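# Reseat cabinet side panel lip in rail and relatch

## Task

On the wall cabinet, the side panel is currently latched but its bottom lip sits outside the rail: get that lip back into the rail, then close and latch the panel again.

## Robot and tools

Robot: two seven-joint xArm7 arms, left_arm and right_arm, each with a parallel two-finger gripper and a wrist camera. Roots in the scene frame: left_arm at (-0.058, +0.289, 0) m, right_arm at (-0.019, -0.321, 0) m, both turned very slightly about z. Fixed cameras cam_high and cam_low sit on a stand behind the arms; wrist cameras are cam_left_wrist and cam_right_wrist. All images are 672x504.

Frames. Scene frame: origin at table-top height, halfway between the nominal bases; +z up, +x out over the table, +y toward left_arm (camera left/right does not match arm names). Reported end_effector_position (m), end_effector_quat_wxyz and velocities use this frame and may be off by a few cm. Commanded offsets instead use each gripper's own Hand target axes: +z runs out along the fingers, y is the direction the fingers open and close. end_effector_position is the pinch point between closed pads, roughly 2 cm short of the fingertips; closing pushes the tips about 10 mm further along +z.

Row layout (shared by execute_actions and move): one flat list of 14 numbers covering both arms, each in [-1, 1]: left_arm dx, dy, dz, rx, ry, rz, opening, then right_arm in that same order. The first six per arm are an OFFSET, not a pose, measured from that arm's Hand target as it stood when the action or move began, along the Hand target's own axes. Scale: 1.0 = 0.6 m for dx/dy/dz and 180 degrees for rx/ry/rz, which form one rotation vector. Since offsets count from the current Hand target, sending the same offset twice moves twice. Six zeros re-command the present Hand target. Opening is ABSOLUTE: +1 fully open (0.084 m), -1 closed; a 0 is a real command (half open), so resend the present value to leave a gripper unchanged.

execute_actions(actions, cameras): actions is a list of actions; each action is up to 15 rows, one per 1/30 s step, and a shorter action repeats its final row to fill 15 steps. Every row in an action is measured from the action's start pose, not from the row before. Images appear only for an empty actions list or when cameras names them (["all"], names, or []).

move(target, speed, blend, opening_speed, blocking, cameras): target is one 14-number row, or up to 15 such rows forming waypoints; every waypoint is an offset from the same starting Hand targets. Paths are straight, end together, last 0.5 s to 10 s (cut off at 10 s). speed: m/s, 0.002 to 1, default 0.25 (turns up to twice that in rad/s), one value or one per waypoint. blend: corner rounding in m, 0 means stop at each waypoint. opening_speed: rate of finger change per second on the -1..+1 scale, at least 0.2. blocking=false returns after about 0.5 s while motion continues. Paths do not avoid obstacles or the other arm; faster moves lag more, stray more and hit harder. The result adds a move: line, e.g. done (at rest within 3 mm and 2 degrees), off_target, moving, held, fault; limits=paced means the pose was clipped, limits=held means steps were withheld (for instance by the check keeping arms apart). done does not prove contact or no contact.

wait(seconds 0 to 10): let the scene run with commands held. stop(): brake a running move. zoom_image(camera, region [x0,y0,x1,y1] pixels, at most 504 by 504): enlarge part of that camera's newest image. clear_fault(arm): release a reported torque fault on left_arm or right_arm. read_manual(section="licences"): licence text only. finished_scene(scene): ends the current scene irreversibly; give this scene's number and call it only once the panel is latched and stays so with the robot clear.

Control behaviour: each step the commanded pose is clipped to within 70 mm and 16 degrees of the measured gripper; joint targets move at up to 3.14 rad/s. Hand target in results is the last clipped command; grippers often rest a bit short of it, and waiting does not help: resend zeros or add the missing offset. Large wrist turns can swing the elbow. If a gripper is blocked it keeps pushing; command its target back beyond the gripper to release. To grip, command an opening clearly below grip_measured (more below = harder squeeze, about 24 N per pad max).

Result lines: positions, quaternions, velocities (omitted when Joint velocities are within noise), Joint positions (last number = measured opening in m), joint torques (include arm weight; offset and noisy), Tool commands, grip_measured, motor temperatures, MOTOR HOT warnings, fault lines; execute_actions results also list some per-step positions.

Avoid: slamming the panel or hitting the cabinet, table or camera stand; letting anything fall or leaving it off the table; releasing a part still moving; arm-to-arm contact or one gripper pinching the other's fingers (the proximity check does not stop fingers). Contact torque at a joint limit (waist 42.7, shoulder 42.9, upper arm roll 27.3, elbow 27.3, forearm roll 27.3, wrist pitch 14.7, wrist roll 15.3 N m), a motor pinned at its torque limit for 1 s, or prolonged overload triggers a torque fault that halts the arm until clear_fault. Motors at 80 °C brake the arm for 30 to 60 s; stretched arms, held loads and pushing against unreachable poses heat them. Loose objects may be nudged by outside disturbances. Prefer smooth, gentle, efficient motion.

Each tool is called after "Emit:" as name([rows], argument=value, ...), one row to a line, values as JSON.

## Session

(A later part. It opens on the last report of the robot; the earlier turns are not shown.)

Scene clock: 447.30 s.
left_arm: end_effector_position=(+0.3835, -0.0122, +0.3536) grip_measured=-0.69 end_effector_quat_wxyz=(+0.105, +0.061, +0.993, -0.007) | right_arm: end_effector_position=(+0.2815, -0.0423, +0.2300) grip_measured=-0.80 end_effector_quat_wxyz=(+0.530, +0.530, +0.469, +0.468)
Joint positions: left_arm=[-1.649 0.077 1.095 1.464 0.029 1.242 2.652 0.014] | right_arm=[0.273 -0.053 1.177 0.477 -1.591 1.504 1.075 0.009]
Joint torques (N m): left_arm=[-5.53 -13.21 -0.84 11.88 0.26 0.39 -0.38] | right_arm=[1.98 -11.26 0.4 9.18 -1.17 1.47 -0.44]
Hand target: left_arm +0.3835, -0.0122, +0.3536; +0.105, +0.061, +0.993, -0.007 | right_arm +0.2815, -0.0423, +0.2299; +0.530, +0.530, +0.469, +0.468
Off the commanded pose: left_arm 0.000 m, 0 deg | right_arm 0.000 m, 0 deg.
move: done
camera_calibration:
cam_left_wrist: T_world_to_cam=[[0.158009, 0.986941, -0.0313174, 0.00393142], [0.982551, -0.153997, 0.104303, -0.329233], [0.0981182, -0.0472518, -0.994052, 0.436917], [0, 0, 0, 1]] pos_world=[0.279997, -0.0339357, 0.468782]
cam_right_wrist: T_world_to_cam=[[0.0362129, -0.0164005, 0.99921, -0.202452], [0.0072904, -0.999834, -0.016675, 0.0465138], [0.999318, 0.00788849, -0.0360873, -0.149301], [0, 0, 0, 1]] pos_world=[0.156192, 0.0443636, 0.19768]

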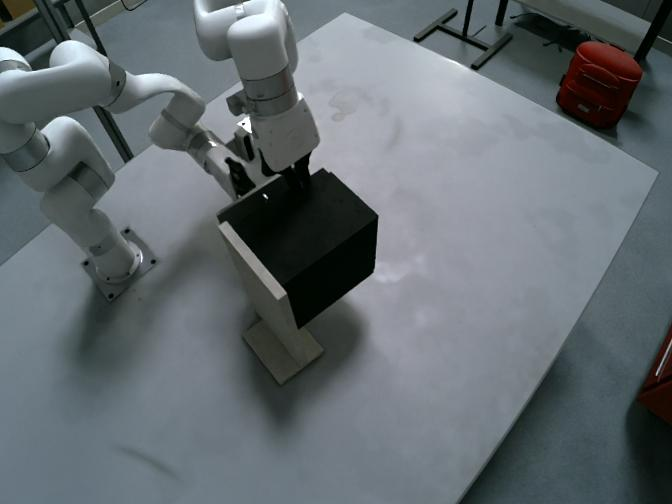

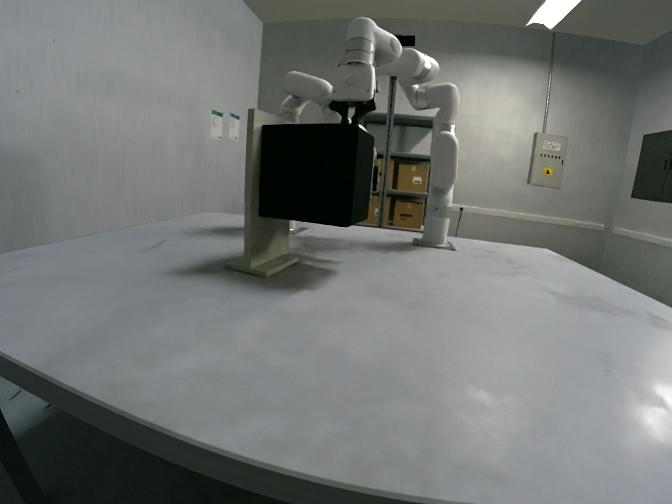

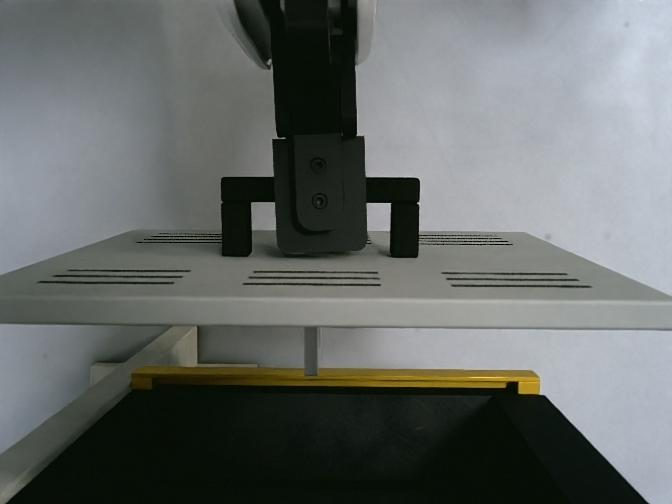

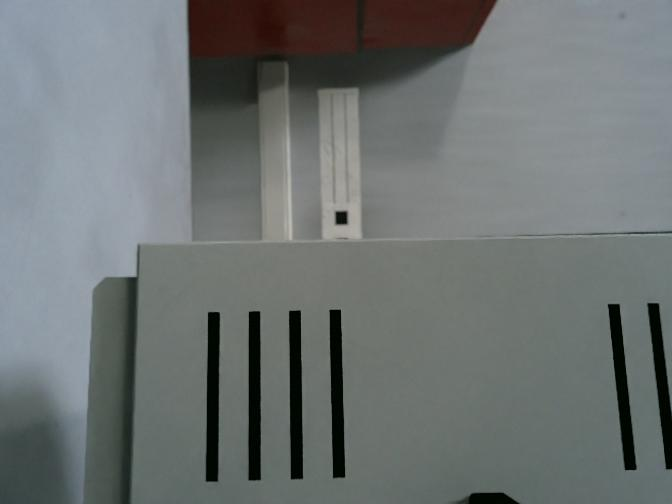

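Emit:
move([
  [0,0,0,0,0,0,-0.3, 0,0,0,0,0,0,-1],
  [0,0,-0.0833,0,0,0,-0.3, 0,0.0139,0.0223,-0.0185,0,0,-1],
  [-0.0247,0.2902,-0.0738,0.2243,0.0137,-0.04,-0.3, 0,0.0278,0.0447,-0.037,0,0,-1],
  [-0.009,0.297,0.2635,0.4486,0.0273,-0.0799,-0.3, 0,0.0417,0.067,-0.0556,0,0,-1],
  [0.004,0.221,0.3698,0.4486,0.0273,-0.0799,-0.3, 0,0.0417,0.067,-0.0556,0,0,-1],
], speed=0.35, blend=[0,0.03,0.05,0.03,0], cameras=["all"])

Scene clock: 577.27 s.
left_arm: end_effector_position=(+0.4433, +0.1138, +0.1360) grip_measured=-0.32 end_effector_quat_wxyz=(+0.000, +0.000, +0.755, -0.656) | right_arm: end_effector_position=(+0.3214, -0.0472, +0.2549) grip_measured=-0.80 end_effector_quat_wxyz=(+0.574, +0.481, +0.426, +0.507)
Joint positions: left_arm=[-1.879 -1.432 1.838 1.085 -0.121 0.749 3.433 0.03] | right_arm=[0.241 0.128 1.109 0.492 -1.835 1.766 1.114 0.009]
Joint torques (N m): left_arm=[-2.42 14.68 -19.92 1.29 1.19 -0.08 0.61] | right_arm=[1.97 -11.65 0.85 9.92 -3.41 2.76 0.19]
Hand target: left_arm +0.4433, +0.1137, +0.1359; +0.000, +0.000, +0.755, -0.656 | right_arm +0.3214, -0.0472, +0.2549; +0.574, +0.481, +0.426, +0.507
Off the commanded pose: left_arm 0.000 m, 0 deg | right_arm 0.000 m, 0 deg.
move: done; blend cut to 0.025 m at target 2
camera_calibration:
cam_left_wrist: T_world_to_cam=[[0.0281594, 0.102725, -0.994311, 0.152465], [0.993918, -0.108814, 0.0169064, -0.344171], [-0.106458, -0.98874, -0.105165, 0.297568], [0, 0, 0, 1]] pos_world=[0.369463, 0.241104, 0.18871]
cam_right_wrist: T_world_to_cam=[[-0.136516, 0.00494743, 0.990625, -0.170154], [0.00844571, -0.999945, 0.00615787, 0.0356111], [0.990602, 0.00920718, 0.136467, -0.229384], [0, 0, 0, 1]] pos_world=[0.203699, 0.0385629, 0.199643]

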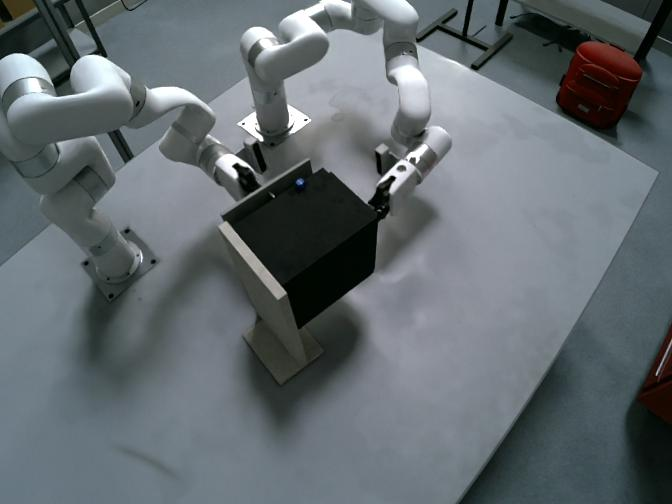

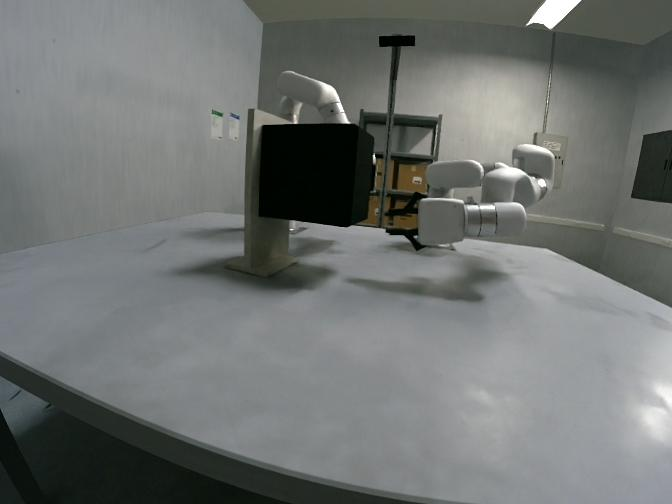

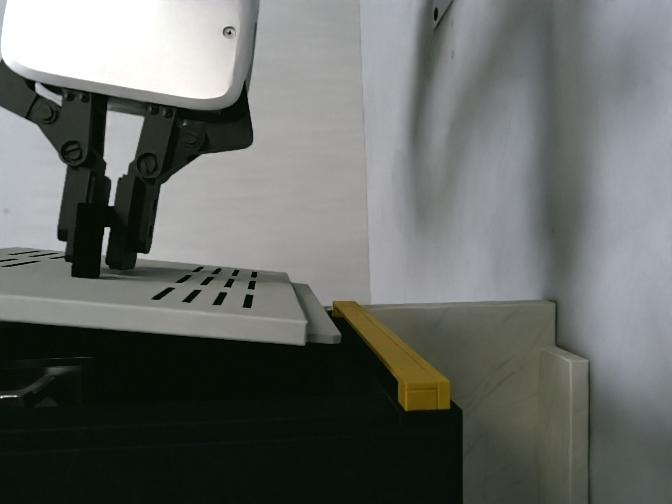

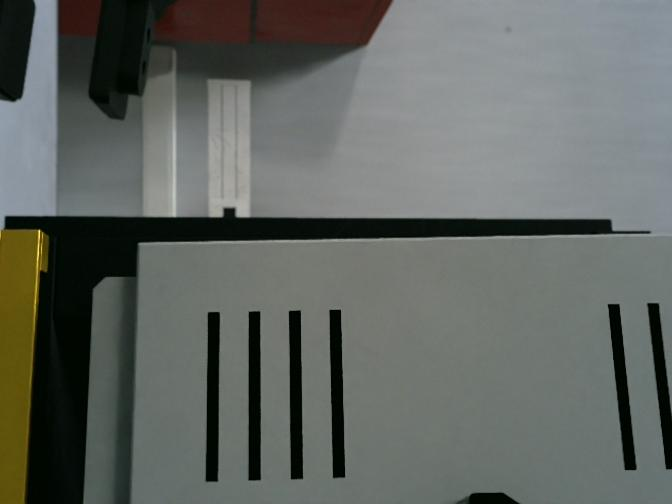

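Emit:
zoom_image(camera="cam_left_wrist", region=[240, 270, 480, 430])

Emit:
zoom_image(camera="cam_left_wrist", region=[0, 230, 360, 430])

Scaled by 2.100 from the camera's 672x504 image, which has a finer 960x720 frame.

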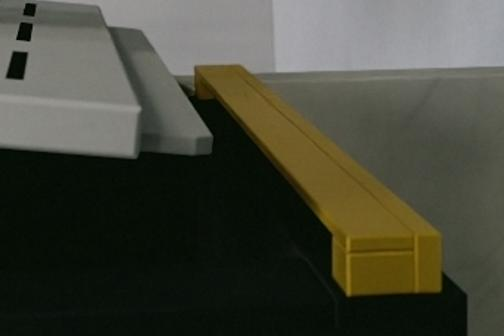

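Scaled by 1.400 from the camera's 672x504 image, which has a finer 960x720 frame.

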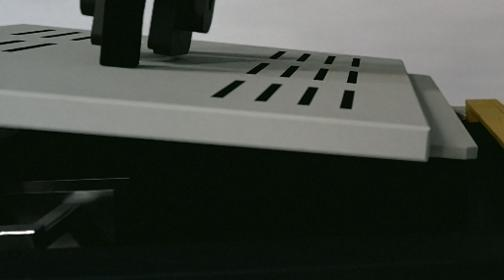

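Emit:
zoom_image(camera="cam_left_wrist", region=[370, 350, 480, 430])

Emit:
zoom_image(camera="cam_left_wrist", region=[290, 290, 400, 370])

Scaled by 4.582 from the camera's 672x504 image, which has a finer 960x720 frame.

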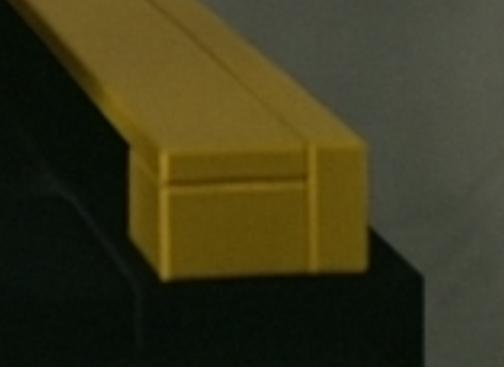

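Scaled by 4.582 from the camera's 672x504 image, which has a finer 960x720 frame.

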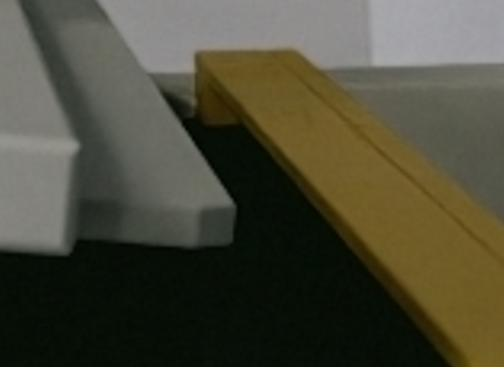

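Emit:
zoom_image(camera="cam_right_wrist", region=[0, 220, 160, 360])

Emit:
zoom_image(camera="cam_right_wrist", region=[0, 364, 160, 504])

Scaled by 3.150 from the camera's 672x504 image, which has a finer 960x720 frame.

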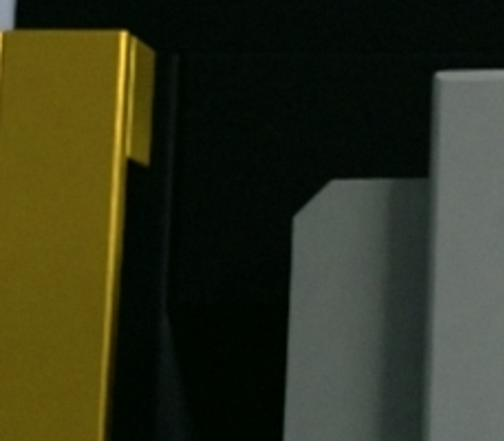

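Scaled by 3.150 from the camera's 672x504 image, which has a finer 960x720 frame.

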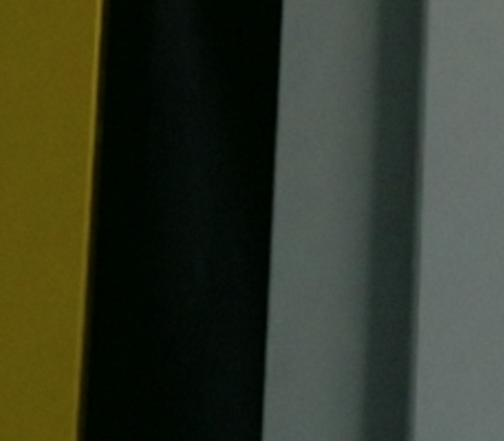

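Emit:
move([
  [0,0,0,0,0,0,-0.3, 0,-0.0048,0.0271,0,0,0,-1],
  [0,0,0,0,0,0,-0.3, 0,-0.0212,0.0242,0,0,0,-1],
], speed=0.08, blend=[0.003,0], cameras=["cam_left_wrist","cam_right_wrist"])

Emit:
zoom_image(camera="cam_left_wrist", region=[290, 290, 480, 430])

Emit:
zoom_image(camera="cam_right_wrist", region=[0, 200, 200, 400])

Scene clock: 671.27 s.
left_arm: end_effector_position=(+0.4433, +0.1137, +0.1359) grip_measured=-0.32 end_effector_quat_wxyz=(+0.000, +0.000, +0.755, -0.656) | right_arm: end_effector_position=(+0.3222, -0.0304, +0.2493) grip_measured=-0.80 end_effector_quat_wxyz=(+0.557, +0.473, +0.437, +0.524)
Joint positions: left_arm=[-1.879 -1.432 1.838 1.085 -0.121 0.749 3.433 0.03] | right_arm=[0.23 0.186 1.122 0.503 -1.905 1.788 1.121 0.009]
Joint torques (N m): left_arm=[-2.19 14.31 -19.85 1.11 1.24 -0.09 0.61] | right_arm=[-1.78 -13 2.99 9.01 -1.45 1.91 -0.12]
Hand target: left_arm +0.4433, +0.1137, +0.1359; +0.000, +0.000, +0.755, -0.656 | right_arm +0.3222, -0.0304, +0.2493; +0.557, +0.473, +0.437, +0.524 (not the last commanded pose)
Tool commands: left_gripper/opening=-0.3 right_gripper/opening=-1.0
Off the commanded pose: left_arm 0.000 m, 0 deg | right_arm 0.025 m, 3 deg.
TORQUE FAULT: the external load on joint 3 (upper arm roll) of the right arm reached its load limit, and that arm stopped. The contact can be on any part of that arm beyond that joint, not only on its tool. A torque fault puts only its own arm into a fault stop. That arm's remaining commands of this call were not run. The hold on joint 3 (upper arm roll) of that arm was moved back by the arm itself, up to 3 degrees, as the stop began. That arm is still stopped at the end of this call. While its stop runs, that arm, its gripper or tool too, takes no new command.
CLEAR FAULT: the right arm stays stopped (state 4) until you call clear_fault(arm="right_arm").
End effector pose when the fault began: right_arm: position (+0.3368, -0.0485, +0.2476), quat_wxyz (+0.573, +0.481, +0.427, +0.508)
Joint positions when the fault began: right_arm=[0.229 0.185 1.07 0.503 -1.905 1.788 1.121 0.009]
move: fault (right_arm)
camera_calibration:
cam_left_wrist: T_world_to_cam=[[0.0281467, 0.102624, -0.994322, 0.152397], [0.993908, -0.10891, 0.0168943, -0.34414], [-0.106558, -0.98874, -0.105065, 0.297576], [0, 0, 0, 1]] pos_world=[0.369463, 0.241105, 0.18861]
cam_right_wrist: T_world_to_cam=[[-0.13333, -0.0118149, 0.991001, -0.166157], [0.0629649, -0.99801, -0.0034271, 0.0373013], [0.98907, 0.0619414, 0.133808, -0.226797], [0, 0, 0, 1]] pos_world=[0.199816, 0.0493121, 0.195137]
Images, in order (width x height): cam_left_wrist 672x504, cam_right_wrist 672x504.

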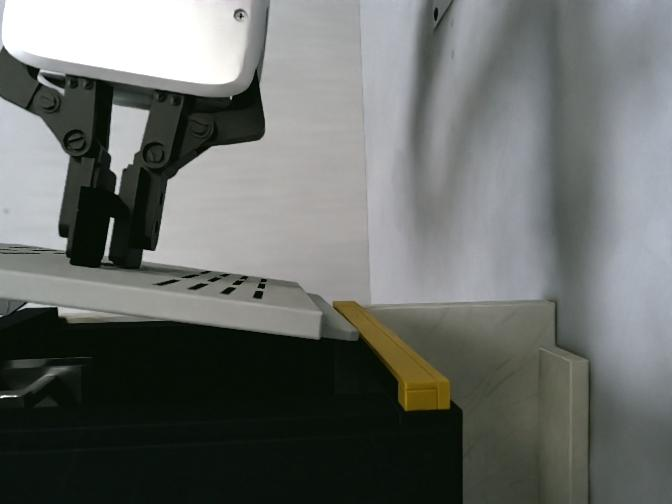

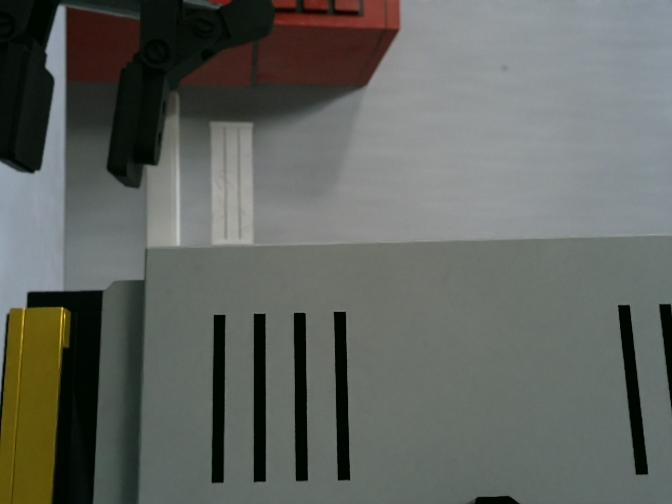

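Scaled by 2.653 from the camera's 672x504 image, which has a finer 960x720 frame.

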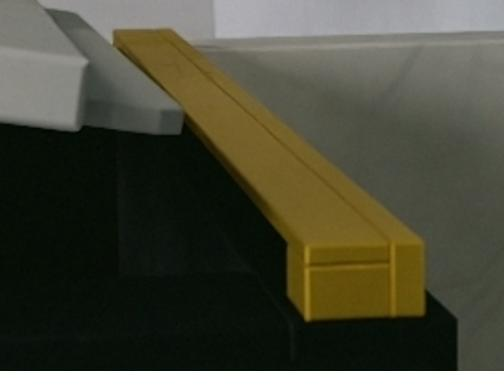

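Scaled by 2.520 from the camera's 672x504 image, which has a finer 960x720 frame.

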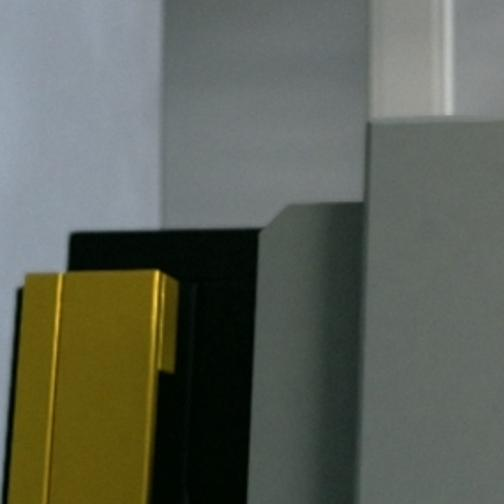

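Emit:
clear_fault(arm="right_arm", cameras=["all"])

Emit:
zoom_image(camera="cam_high", region=[200, 140, 360, 260])

Scene clock: 721.33 s.
left_arm: end_effector_position=(+0.4433, +0.1137, +0.1359) grip_measured=-0.32 end_effector_quat_wxyz=(+0.000, +0.000, +0.755, -0.656) | right_arm: end_effector_position=(+0.3222, -0.0304, +0.2493) grip_measured=-0.80 end_effector_quat_wxyz=(+0.557, +0.473, +0.437, +0.524)
Joint positions: left_arm=[-1.879 -1.432 1.838 1.085 -0.121 0.749 3.433 0.03] | right_arm=[0.23 0.186 1.122 0.503 -1.905 1.788 1.121 0.009]
Joint torques (N m): left_arm=[-1.45 14.96 -19.91 1.03 0.87 0.4 0.33] | right_arm=[-1.73 -13.02 3.14 9.29 -1.36 1.84 -0.18]
Hand target: left_arm +0.4433, +0.1137, +0.1359; +0.000, +0.000, +0.755, -0.656 | right_arm +0.3222, -0.0304, +0.2493; +0.557, +0.473, +0.437, +0.524 (not the last commanded pose)
Tool commands: left_gripper/opening=-0.3 right_gripper/opening=-1.0
Off the commanded pose: left_arm 0.000 m, 0 deg | right_arm 0.025 m, 3 deg.
TORQUE FAULT, CONTINUED: the right arm's stop, for the torque fault of joint 3 (upper arm roll) that an earlier result reported, is over. The call counts as one of the actions that you can send in this scene. The hold on joint 3 (upper arm roll) of that arm was moved back by the arm itself, up to 3 degrees, as the stop began. That arm's target is now where it stood when the stop ended, not its last command. That arm's gripper keeps its grip as last carried out, and that arm accepts commands again: back off and push less far.
CLEAR FAULT: your call cleared the right arm's torque fault. If a joint's load stays at its limit, that arm stops again at once.
camera_calibration:
cam_left_wrist: T_world_to_cam=[[0.0281467, 0.102624, -0.994322, 0.152397], [0.993908, -0.10891, 0.0168943, -0.34414], [-0.106558, -0.98874, -0.105065, 0.297576], [0, 0, 0, 1]] pos_world=[0.369463, 0.241105, 0.18861]
cam_right_wrist: T_world_to_cam=[[-0.133328, -0.011828, 0.991001, -0.166255], [0.0630655, -0.998004, -0.00342686, 0.0373811], [0.989063, 0.0620411, 0.133807, -0.22682], [0, 0, 0, 1]] pos_world=[0.199816, 0.0494122, 0.195237]

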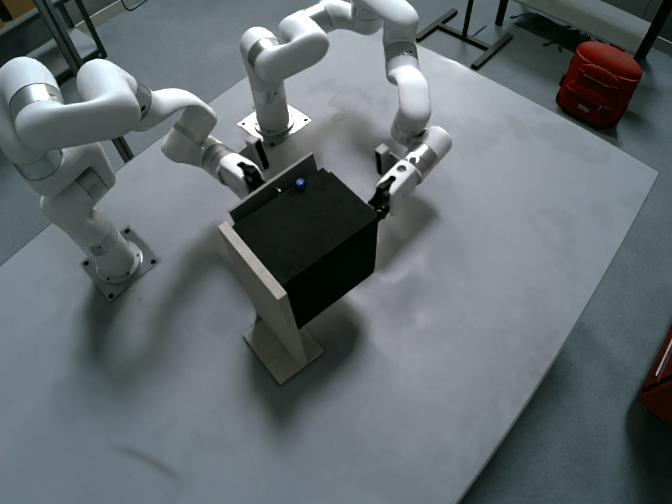

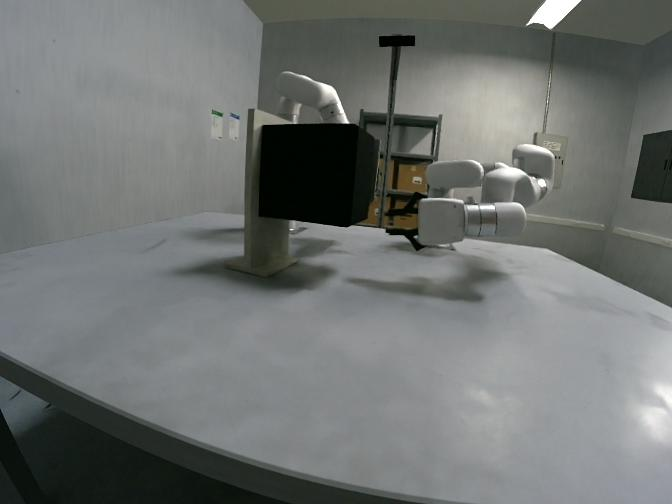

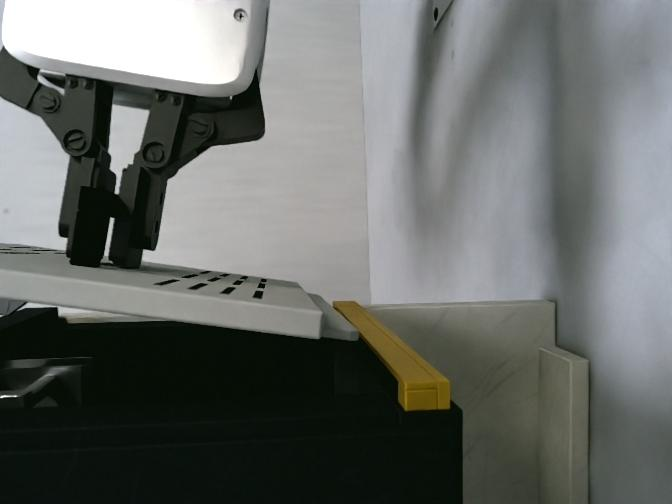

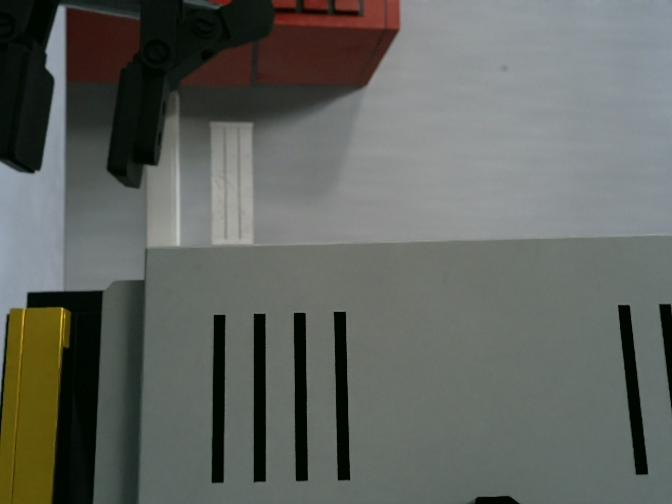

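Scaled by 3.150 from the camera's 672x504 image, which has a finer 960x720 frame.

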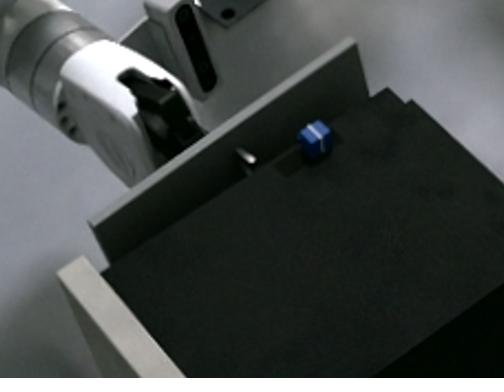

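Emit:
move([
  [0,0,0,0,0,0,-0.3, -0.0179,0.0093,-0.0262,-0.019,-0.010,-0.004,-1],
  [0,0,0,0,0,0,-0.3, -0.028,-0.0087,-0.0043,-0.0318,-0.016,-0.0065,-1],
], speed=0.1, blend=[0.005,0], cameras=["cam_high","cam_left_wrist","cam_right_wrist"])

Emit:
zoom_image(camera="cam_left_wrist", region=[290, 290, 480, 430])

Emit:
zoom_image(camera="cam_left_wrist", region=[0, 230, 360, 400])

Emit:
zoom_image(camera="cam_high", region=[200, 140, 360, 260])

Scene clock: 772.47 s.
left_arm: end_effector_position=(+0.4433, +0.1137, +0.1359) grip_measured=-0.32 end_effector_quat_wxyz=(+0.000, +0.000, +0.755, -0.656) | right_arm: end_effector_position=(+0.3194, -0.0470, +0.2436) grip_measured=-0.80 end_effector_quat_wxyz=(+0.596, +0.453, +0.401, +0.527)
Joint positions: left_arm=[-1.879 -1.432 1.838 1.085 -0.121 0.749 3.433 0.03] | right_arm=[0.335 0.357 1.025 0.504 -1.942 2.051 1.163 0.009]
Joint torques (N m): left_arm=[-1.38 14.92 -19.86 1.23 0.49 0.35 0.31] | right_arm=[1.86 -15.74 3.1 8.34 -3.32 3.13 0.26]
Hand target: left_arm +0.4433, +0.1137, +0.1359; +0.000, +0.000, +0.755, -0.656 | right_arm +0.3194, -0.0470, +0.2436; +0.596, +0.453, +0.401, +0.527
Off the commanded pose: left_arm 0.000 m, 0 deg | right_arm 0.000 m, 0 deg.
move: done
camera_calibration:
cam_left_wrist: T_world_to_cam=[[0.0281467, 0.102624, -0.994322, 0.152397], [0.993908, -0.10891, 0.0168943, -0.34414], [-0.106558, -0.98874, -0.105065, 0.297576], [0, 0, 0, 1]] pos_world=[0.369463, 0.241105, 0.18861]
cam_right_wrist: T_world_to_cam=[[-0.229964, 0.0159961, 0.973068, -0.124595], [0.00845291, -0.999794, 0.0184332, 0.0329519], [0.973162, 0.0124642, 0.229782, -0.242839], [0, 0, 0, 1]] pos_world=[0.207391, 0.037965, 0.176432]
Images, in order (width x height): cam_high 672x504, cam_left_wrist 672x504, cam_right_wrist 672x504.

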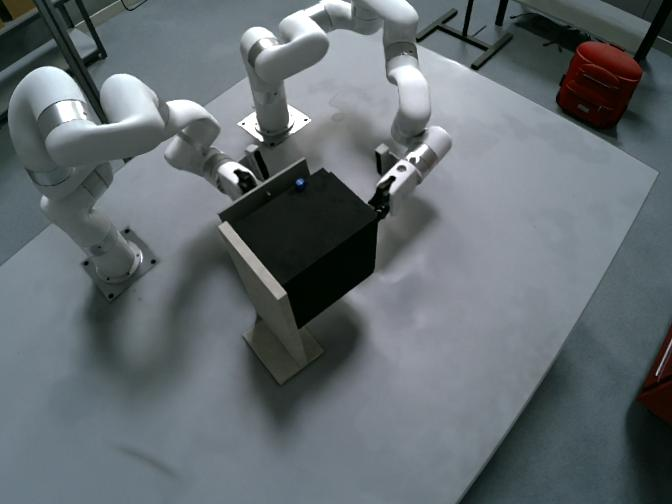

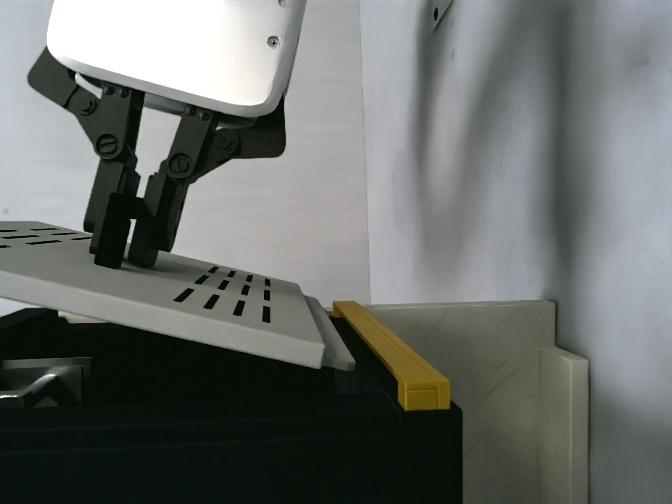

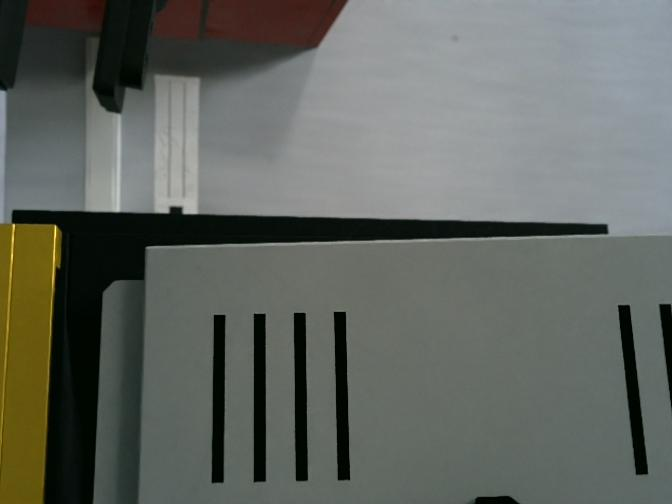

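Scaled by 2.653 from the camera's 672x504 image, which has a finer 960x720 frame.

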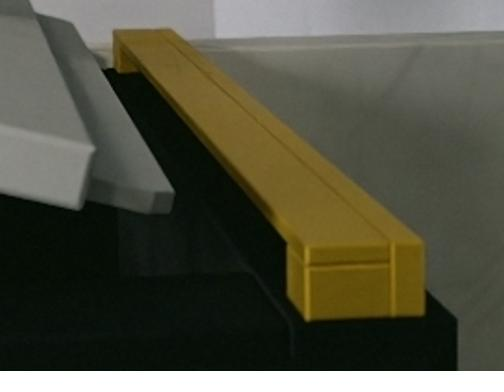

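Scaled by 1.400 from the camera's 672x504 image, which has a finer 960x720 frame.

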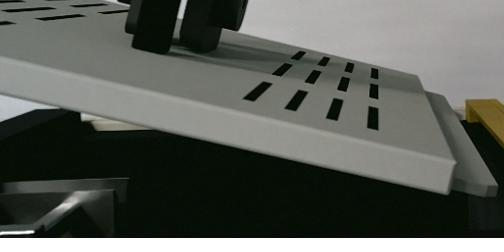

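Scaled by 3.150 from the camera's 672x504 image, which has a finer 960x720 frame.

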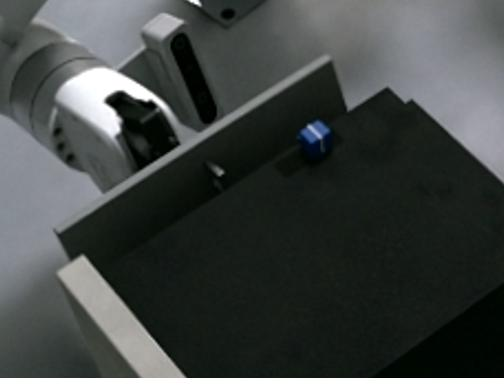

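Emit:
move([
  [0,0,0,0,0,0,-0.3, 0,-0.0037,0.01333,0,0,0,-1],
  [0,0,0,0,0,0,-0.3, 0,-0.023,0.008,0,0,0,-1],
], speed=0.05, blend=[0.002,0], cameras=["cam_high","cam_left_wrist","cam_right_wrist"])

Emit:
zoom_image(camera="cam_left_wrist", region=[290, 290, 480, 430])

Emit:
zoom_image(camera="cam_right_wrist", region=[0, 200, 200, 400])

Emit:
zoom_image(camera="cam_high", region=[200, 140, 360, 260])

Scene clock: 801.57 s.
left_arm: end_effector_position=(+0.4433, +0.1137, +0.1359) grip_measured=-0.32 end_effector_quat_wxyz=(+0.000, +0.000, +0.755, -0.656) | right_arm: end_effector_position=(+0.3276, -0.0480, +0.2316) grip_measured=-0.80 end_effector_quat_wxyz=(+0.596, +0.453, +0.401, +0.527)
Joint positions: left_arm=[-1.879 -1.432 1.838 1.085 -0.121 0.749 3.433 0.03] | right_arm=[0.351 0.416 0.977 0.516 -1.986 2.083 1.178 0.009]
Joint torques (N m): left_arm=[-1.14 15.09 -19.77 1.04 0.82 0.29 0.36] | right_arm=[2.05 -17.03 3.48 7.98 -3.17 3.06 0.12]
Hand target: left_arm +0.4433, +0.1137, +0.1359; +0.000, +0.000, +0.755, -0.656 | right_arm +0.3276, -0.0480, +0.2316; +0.596, +0.453, +0.401, +0.527
Off the commanded pose: left_arm 0.000 m, 0 deg | right_arm 0.000 m, 0 deg.
move: done
camera_calibration:
cam_left_wrist: T_world_to_cam=[[0.0281467, 0.102624, -0.994322, 0.152397], [0.993908, -0.10891, 0.0168943, -0.34414], [-0.106558, -0.98874, -0.105065, 0.297576], [0, 0, 0, 1]] pos_world=[0.369463, 0.241105, 0.18861]
cam_right_wrist: T_world_to_cam=[[-0.229964, 0.0159961, 0.973068, -0.110993], [0.00845291, -0.999794, 0.0184332, 0.0321032], [0.973162, 0.0124642, 0.229782, -0.248146], [0, 0, 0, 1]] pos_world=[0.215691, 0.036965, 0.164432]
Images, in order (width x height): cam_high 672x504, cam_left_wrist 672x504, cam_right_wrist 672x504.

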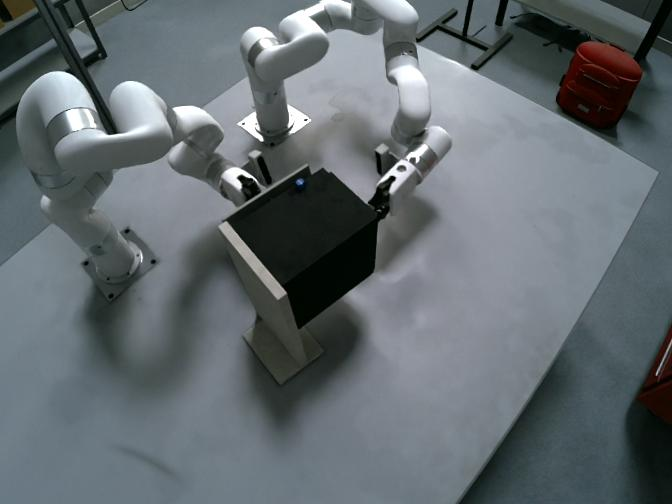

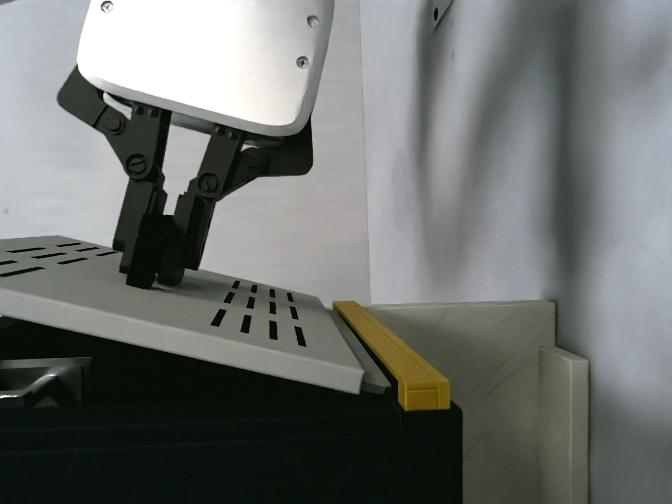

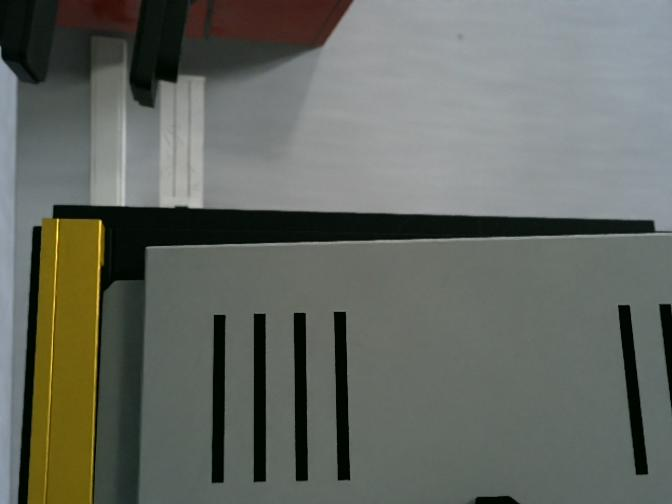

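Scaled by 2.653 from the camera's 672x504 image, which has a finer 960x720 frame.

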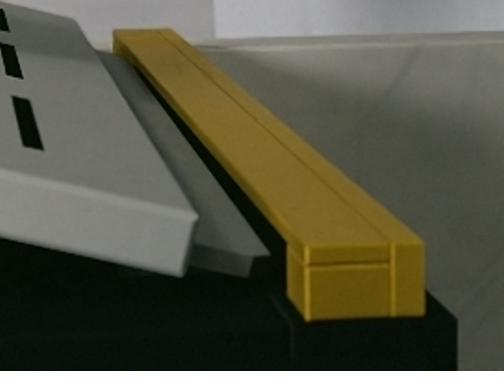

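Scaled by 2.520 from the camera's 672x504 image, which has a finer 960x720 frame.

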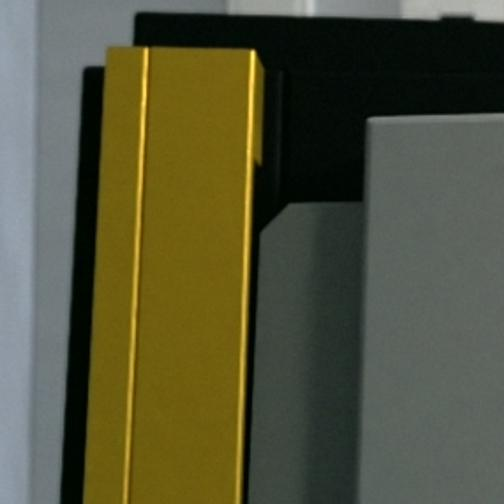

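Scaled by 3.150 from the camera's 672x504 image, which has a finer 960x720 frame.

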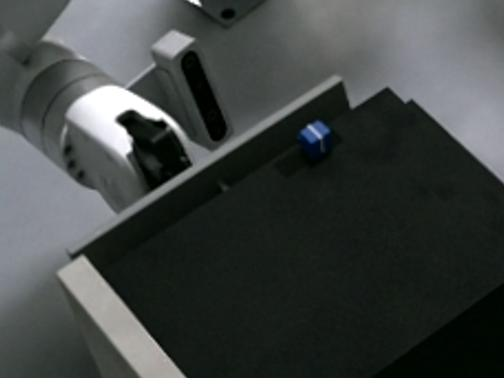

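Emit:
zoom_image(camera="cam_right_wrist", region=[60, 210, 180, 350])

Emit:
zoom_image(camera="cam_right_wrist", region=[60, 364, 180, 504])

Scaled by 3.600 from the camera's 672x504 image, which has a finer 960x720 frame.

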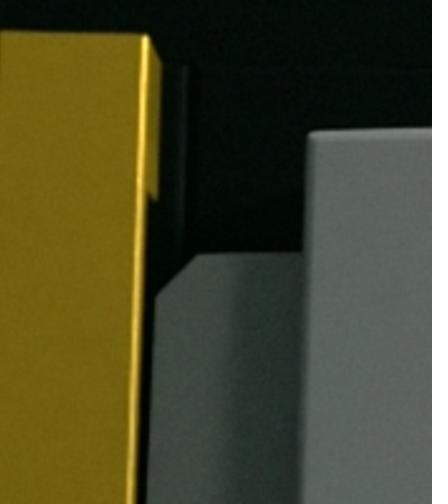

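Scaled by 3.600 from the camera's 672x504 image, which has a finer 960x720 frame.

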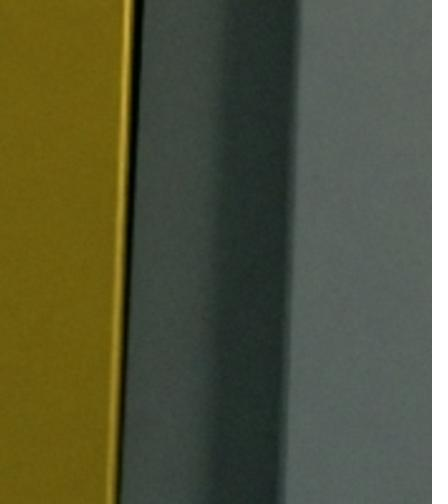

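Emit:
zoom_image(camera="cam_left_wrist", region=[320, 290, 400, 360])

Emit:
zoom_image(camera="cam_left_wrist", region=[350, 330, 460, 420])

Scaled by 6.300 from the camera's 672x504 image, which has a finer 960x720 frame.

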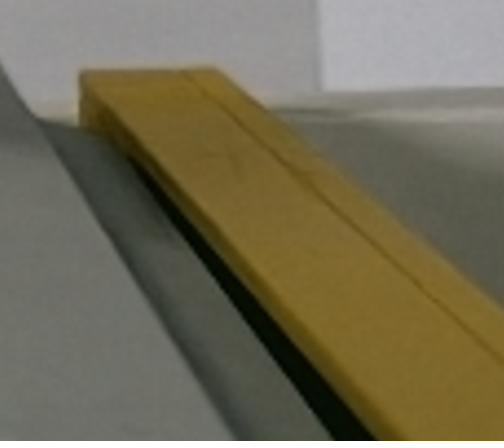

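Scaled by 4.582 from the camera's 672x504 image, which has a finer 960x720 frame.

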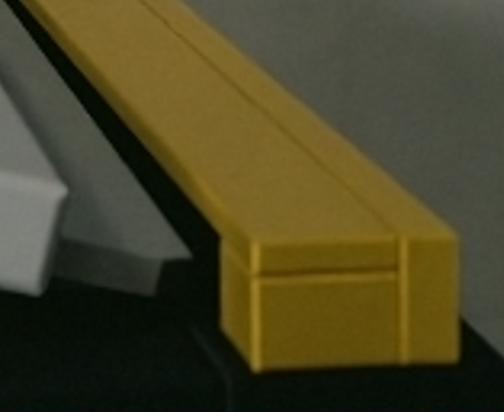

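Emit:
move(target=[0,0,0,0,0,0,-0.3, 0,0.00337,0.01407,0.01667,0.0064,0.0018,-1], speed=0.05, cameras=["cam_high","cam_left_wrist","cam_right_wrist"])

Emit:
zoom_image(camera="cam_left_wrist", region=[320, 290, 400, 360])

Emit:
zoom_image(camera="cam_left_wrist", region=[350, 330, 460, 420])

Emit:
zoom_image(camera="cam_left_wrist", region=[0, 230, 360, 400])

Emit:
zoom_image(camera="cam_high", region=[230, 160, 330, 240])

Scene clock: 880.53 s.
left_arm: end_effector_position=(+0.4433, +0.1137, +0.1359) grip_measured=-0.32 end_effector_quat_wxyz=(+0.000, +0.000, +0.755, -0.656) | right_arm: end_effector_position=(+0.3352, -0.0489, +0.2358) grip_measured=-0.80 end_effector_quat_wxyz=(+0.578, +0.464, +0.420, +0.523) end_effector_velocity=(+0.001, +0.000, +0.000) end_effector_angular_velocity=(+0.001, +0.000, -0.002)
Joint positions: left_arm=[-1.879 -1.432 1.838 1.085 -0.121 0.749 3.433 0.03] | right_arm=[0.268 0.31 1.031 0.493 -1.98 1.934 1.159 0.009]
Joint velocities: left_arm=[within noise] | right_arm=[-0.001 -0.001 -0.001 0.001 0 -0.002 0 -0.001]
Joint torques (N m): left_arm=[-1.38 15.1 -20.03 1.15 0.58 0.32 0.39] | right_arm=[-2.76 -18.99 3.53 8.85 -2.76 2.38 -0.28]
Hand target: left_arm +0.4433, +0.1137, +0.1359; +0.000, +0.000, +0.755, -0.656 | right_arm +0.3352, -0.0489, +0.2358; +0.578, +0.465, +0.420, +0.523
Off the commanded pose: left_arm 0.000 m, 0 deg | right_arm 0.000 m, 0 deg.
move: done
camera_calibration:
cam_left_wrist: T_world_to_cam=[[0.0281467, 0.102624, -0.994322, 0.152397], [0.993908, -0.10891, 0.0168943, -0.34414], [-0.106558, -0.98874, -0.105065, 0.297576], [0, 0, 0, 1]] pos_world=[0.369463, 0.241105, 0.18861]
cam_right_wrist: T_world_to_cam=[[-0.179352, 0.00547704, 0.98377, -0.133311], [0.0300137, -0.999489, 0.0110364, 0.0255872], [0.983327, 0.0315059, 0.179096, -0.246897], [0, 0, 0, 1]] pos_world=[0.218103, 0.034083, 0.175083]
Images, in order (width x height): cam_high 672x504, cam_left_wrist 672x504, cam_right_wrist 672x504.

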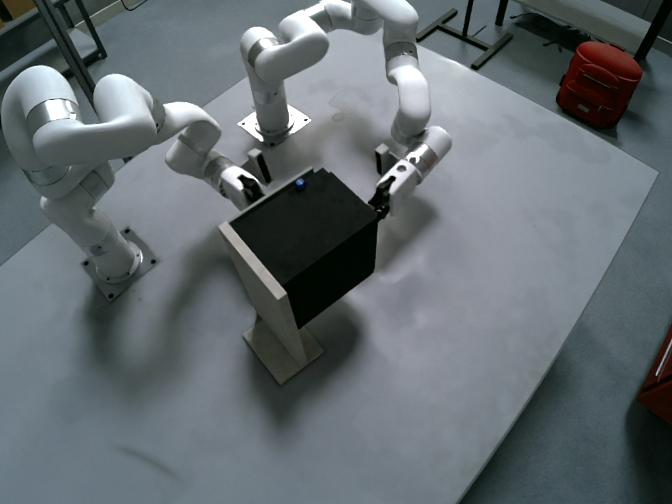

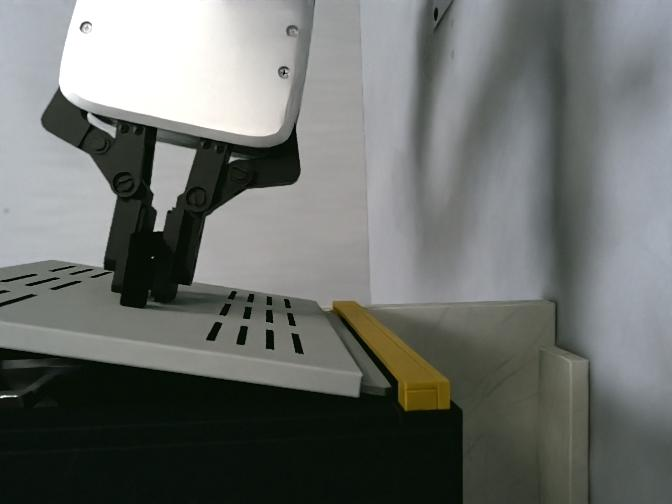

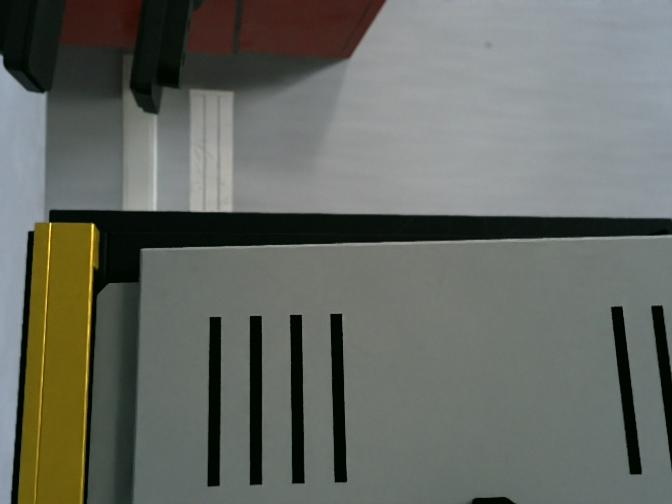

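Scaled by 6.300 from the camera's 672x504 image, which has a finer 960x720 frame.

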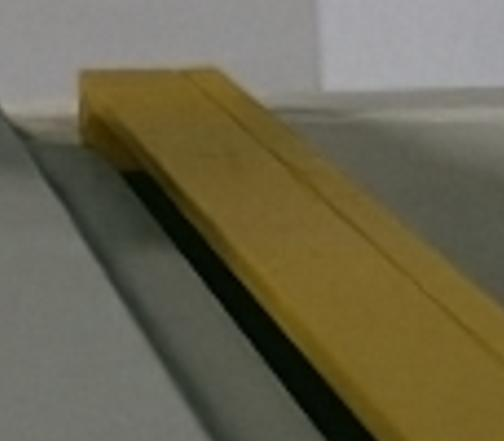

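Scaled by 4.582 from the camera's 672x504 image, which has a finer 960x720 frame.

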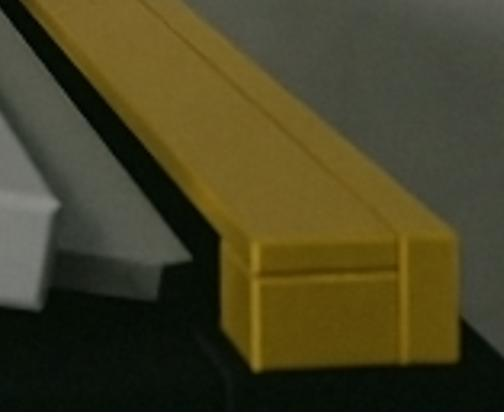

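Scaled by 1.400 from the camera's 672x504 image, which has a finer 960x720 frame.

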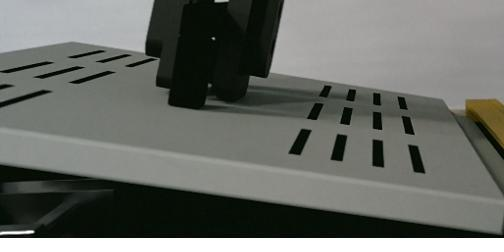

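Scaled by 5.040 from the camera's 672x504 image, which has a finer 960x720 frame.

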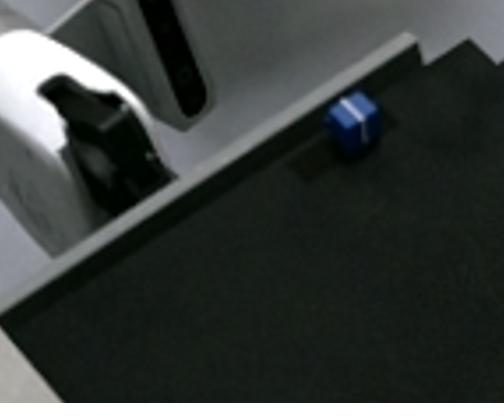

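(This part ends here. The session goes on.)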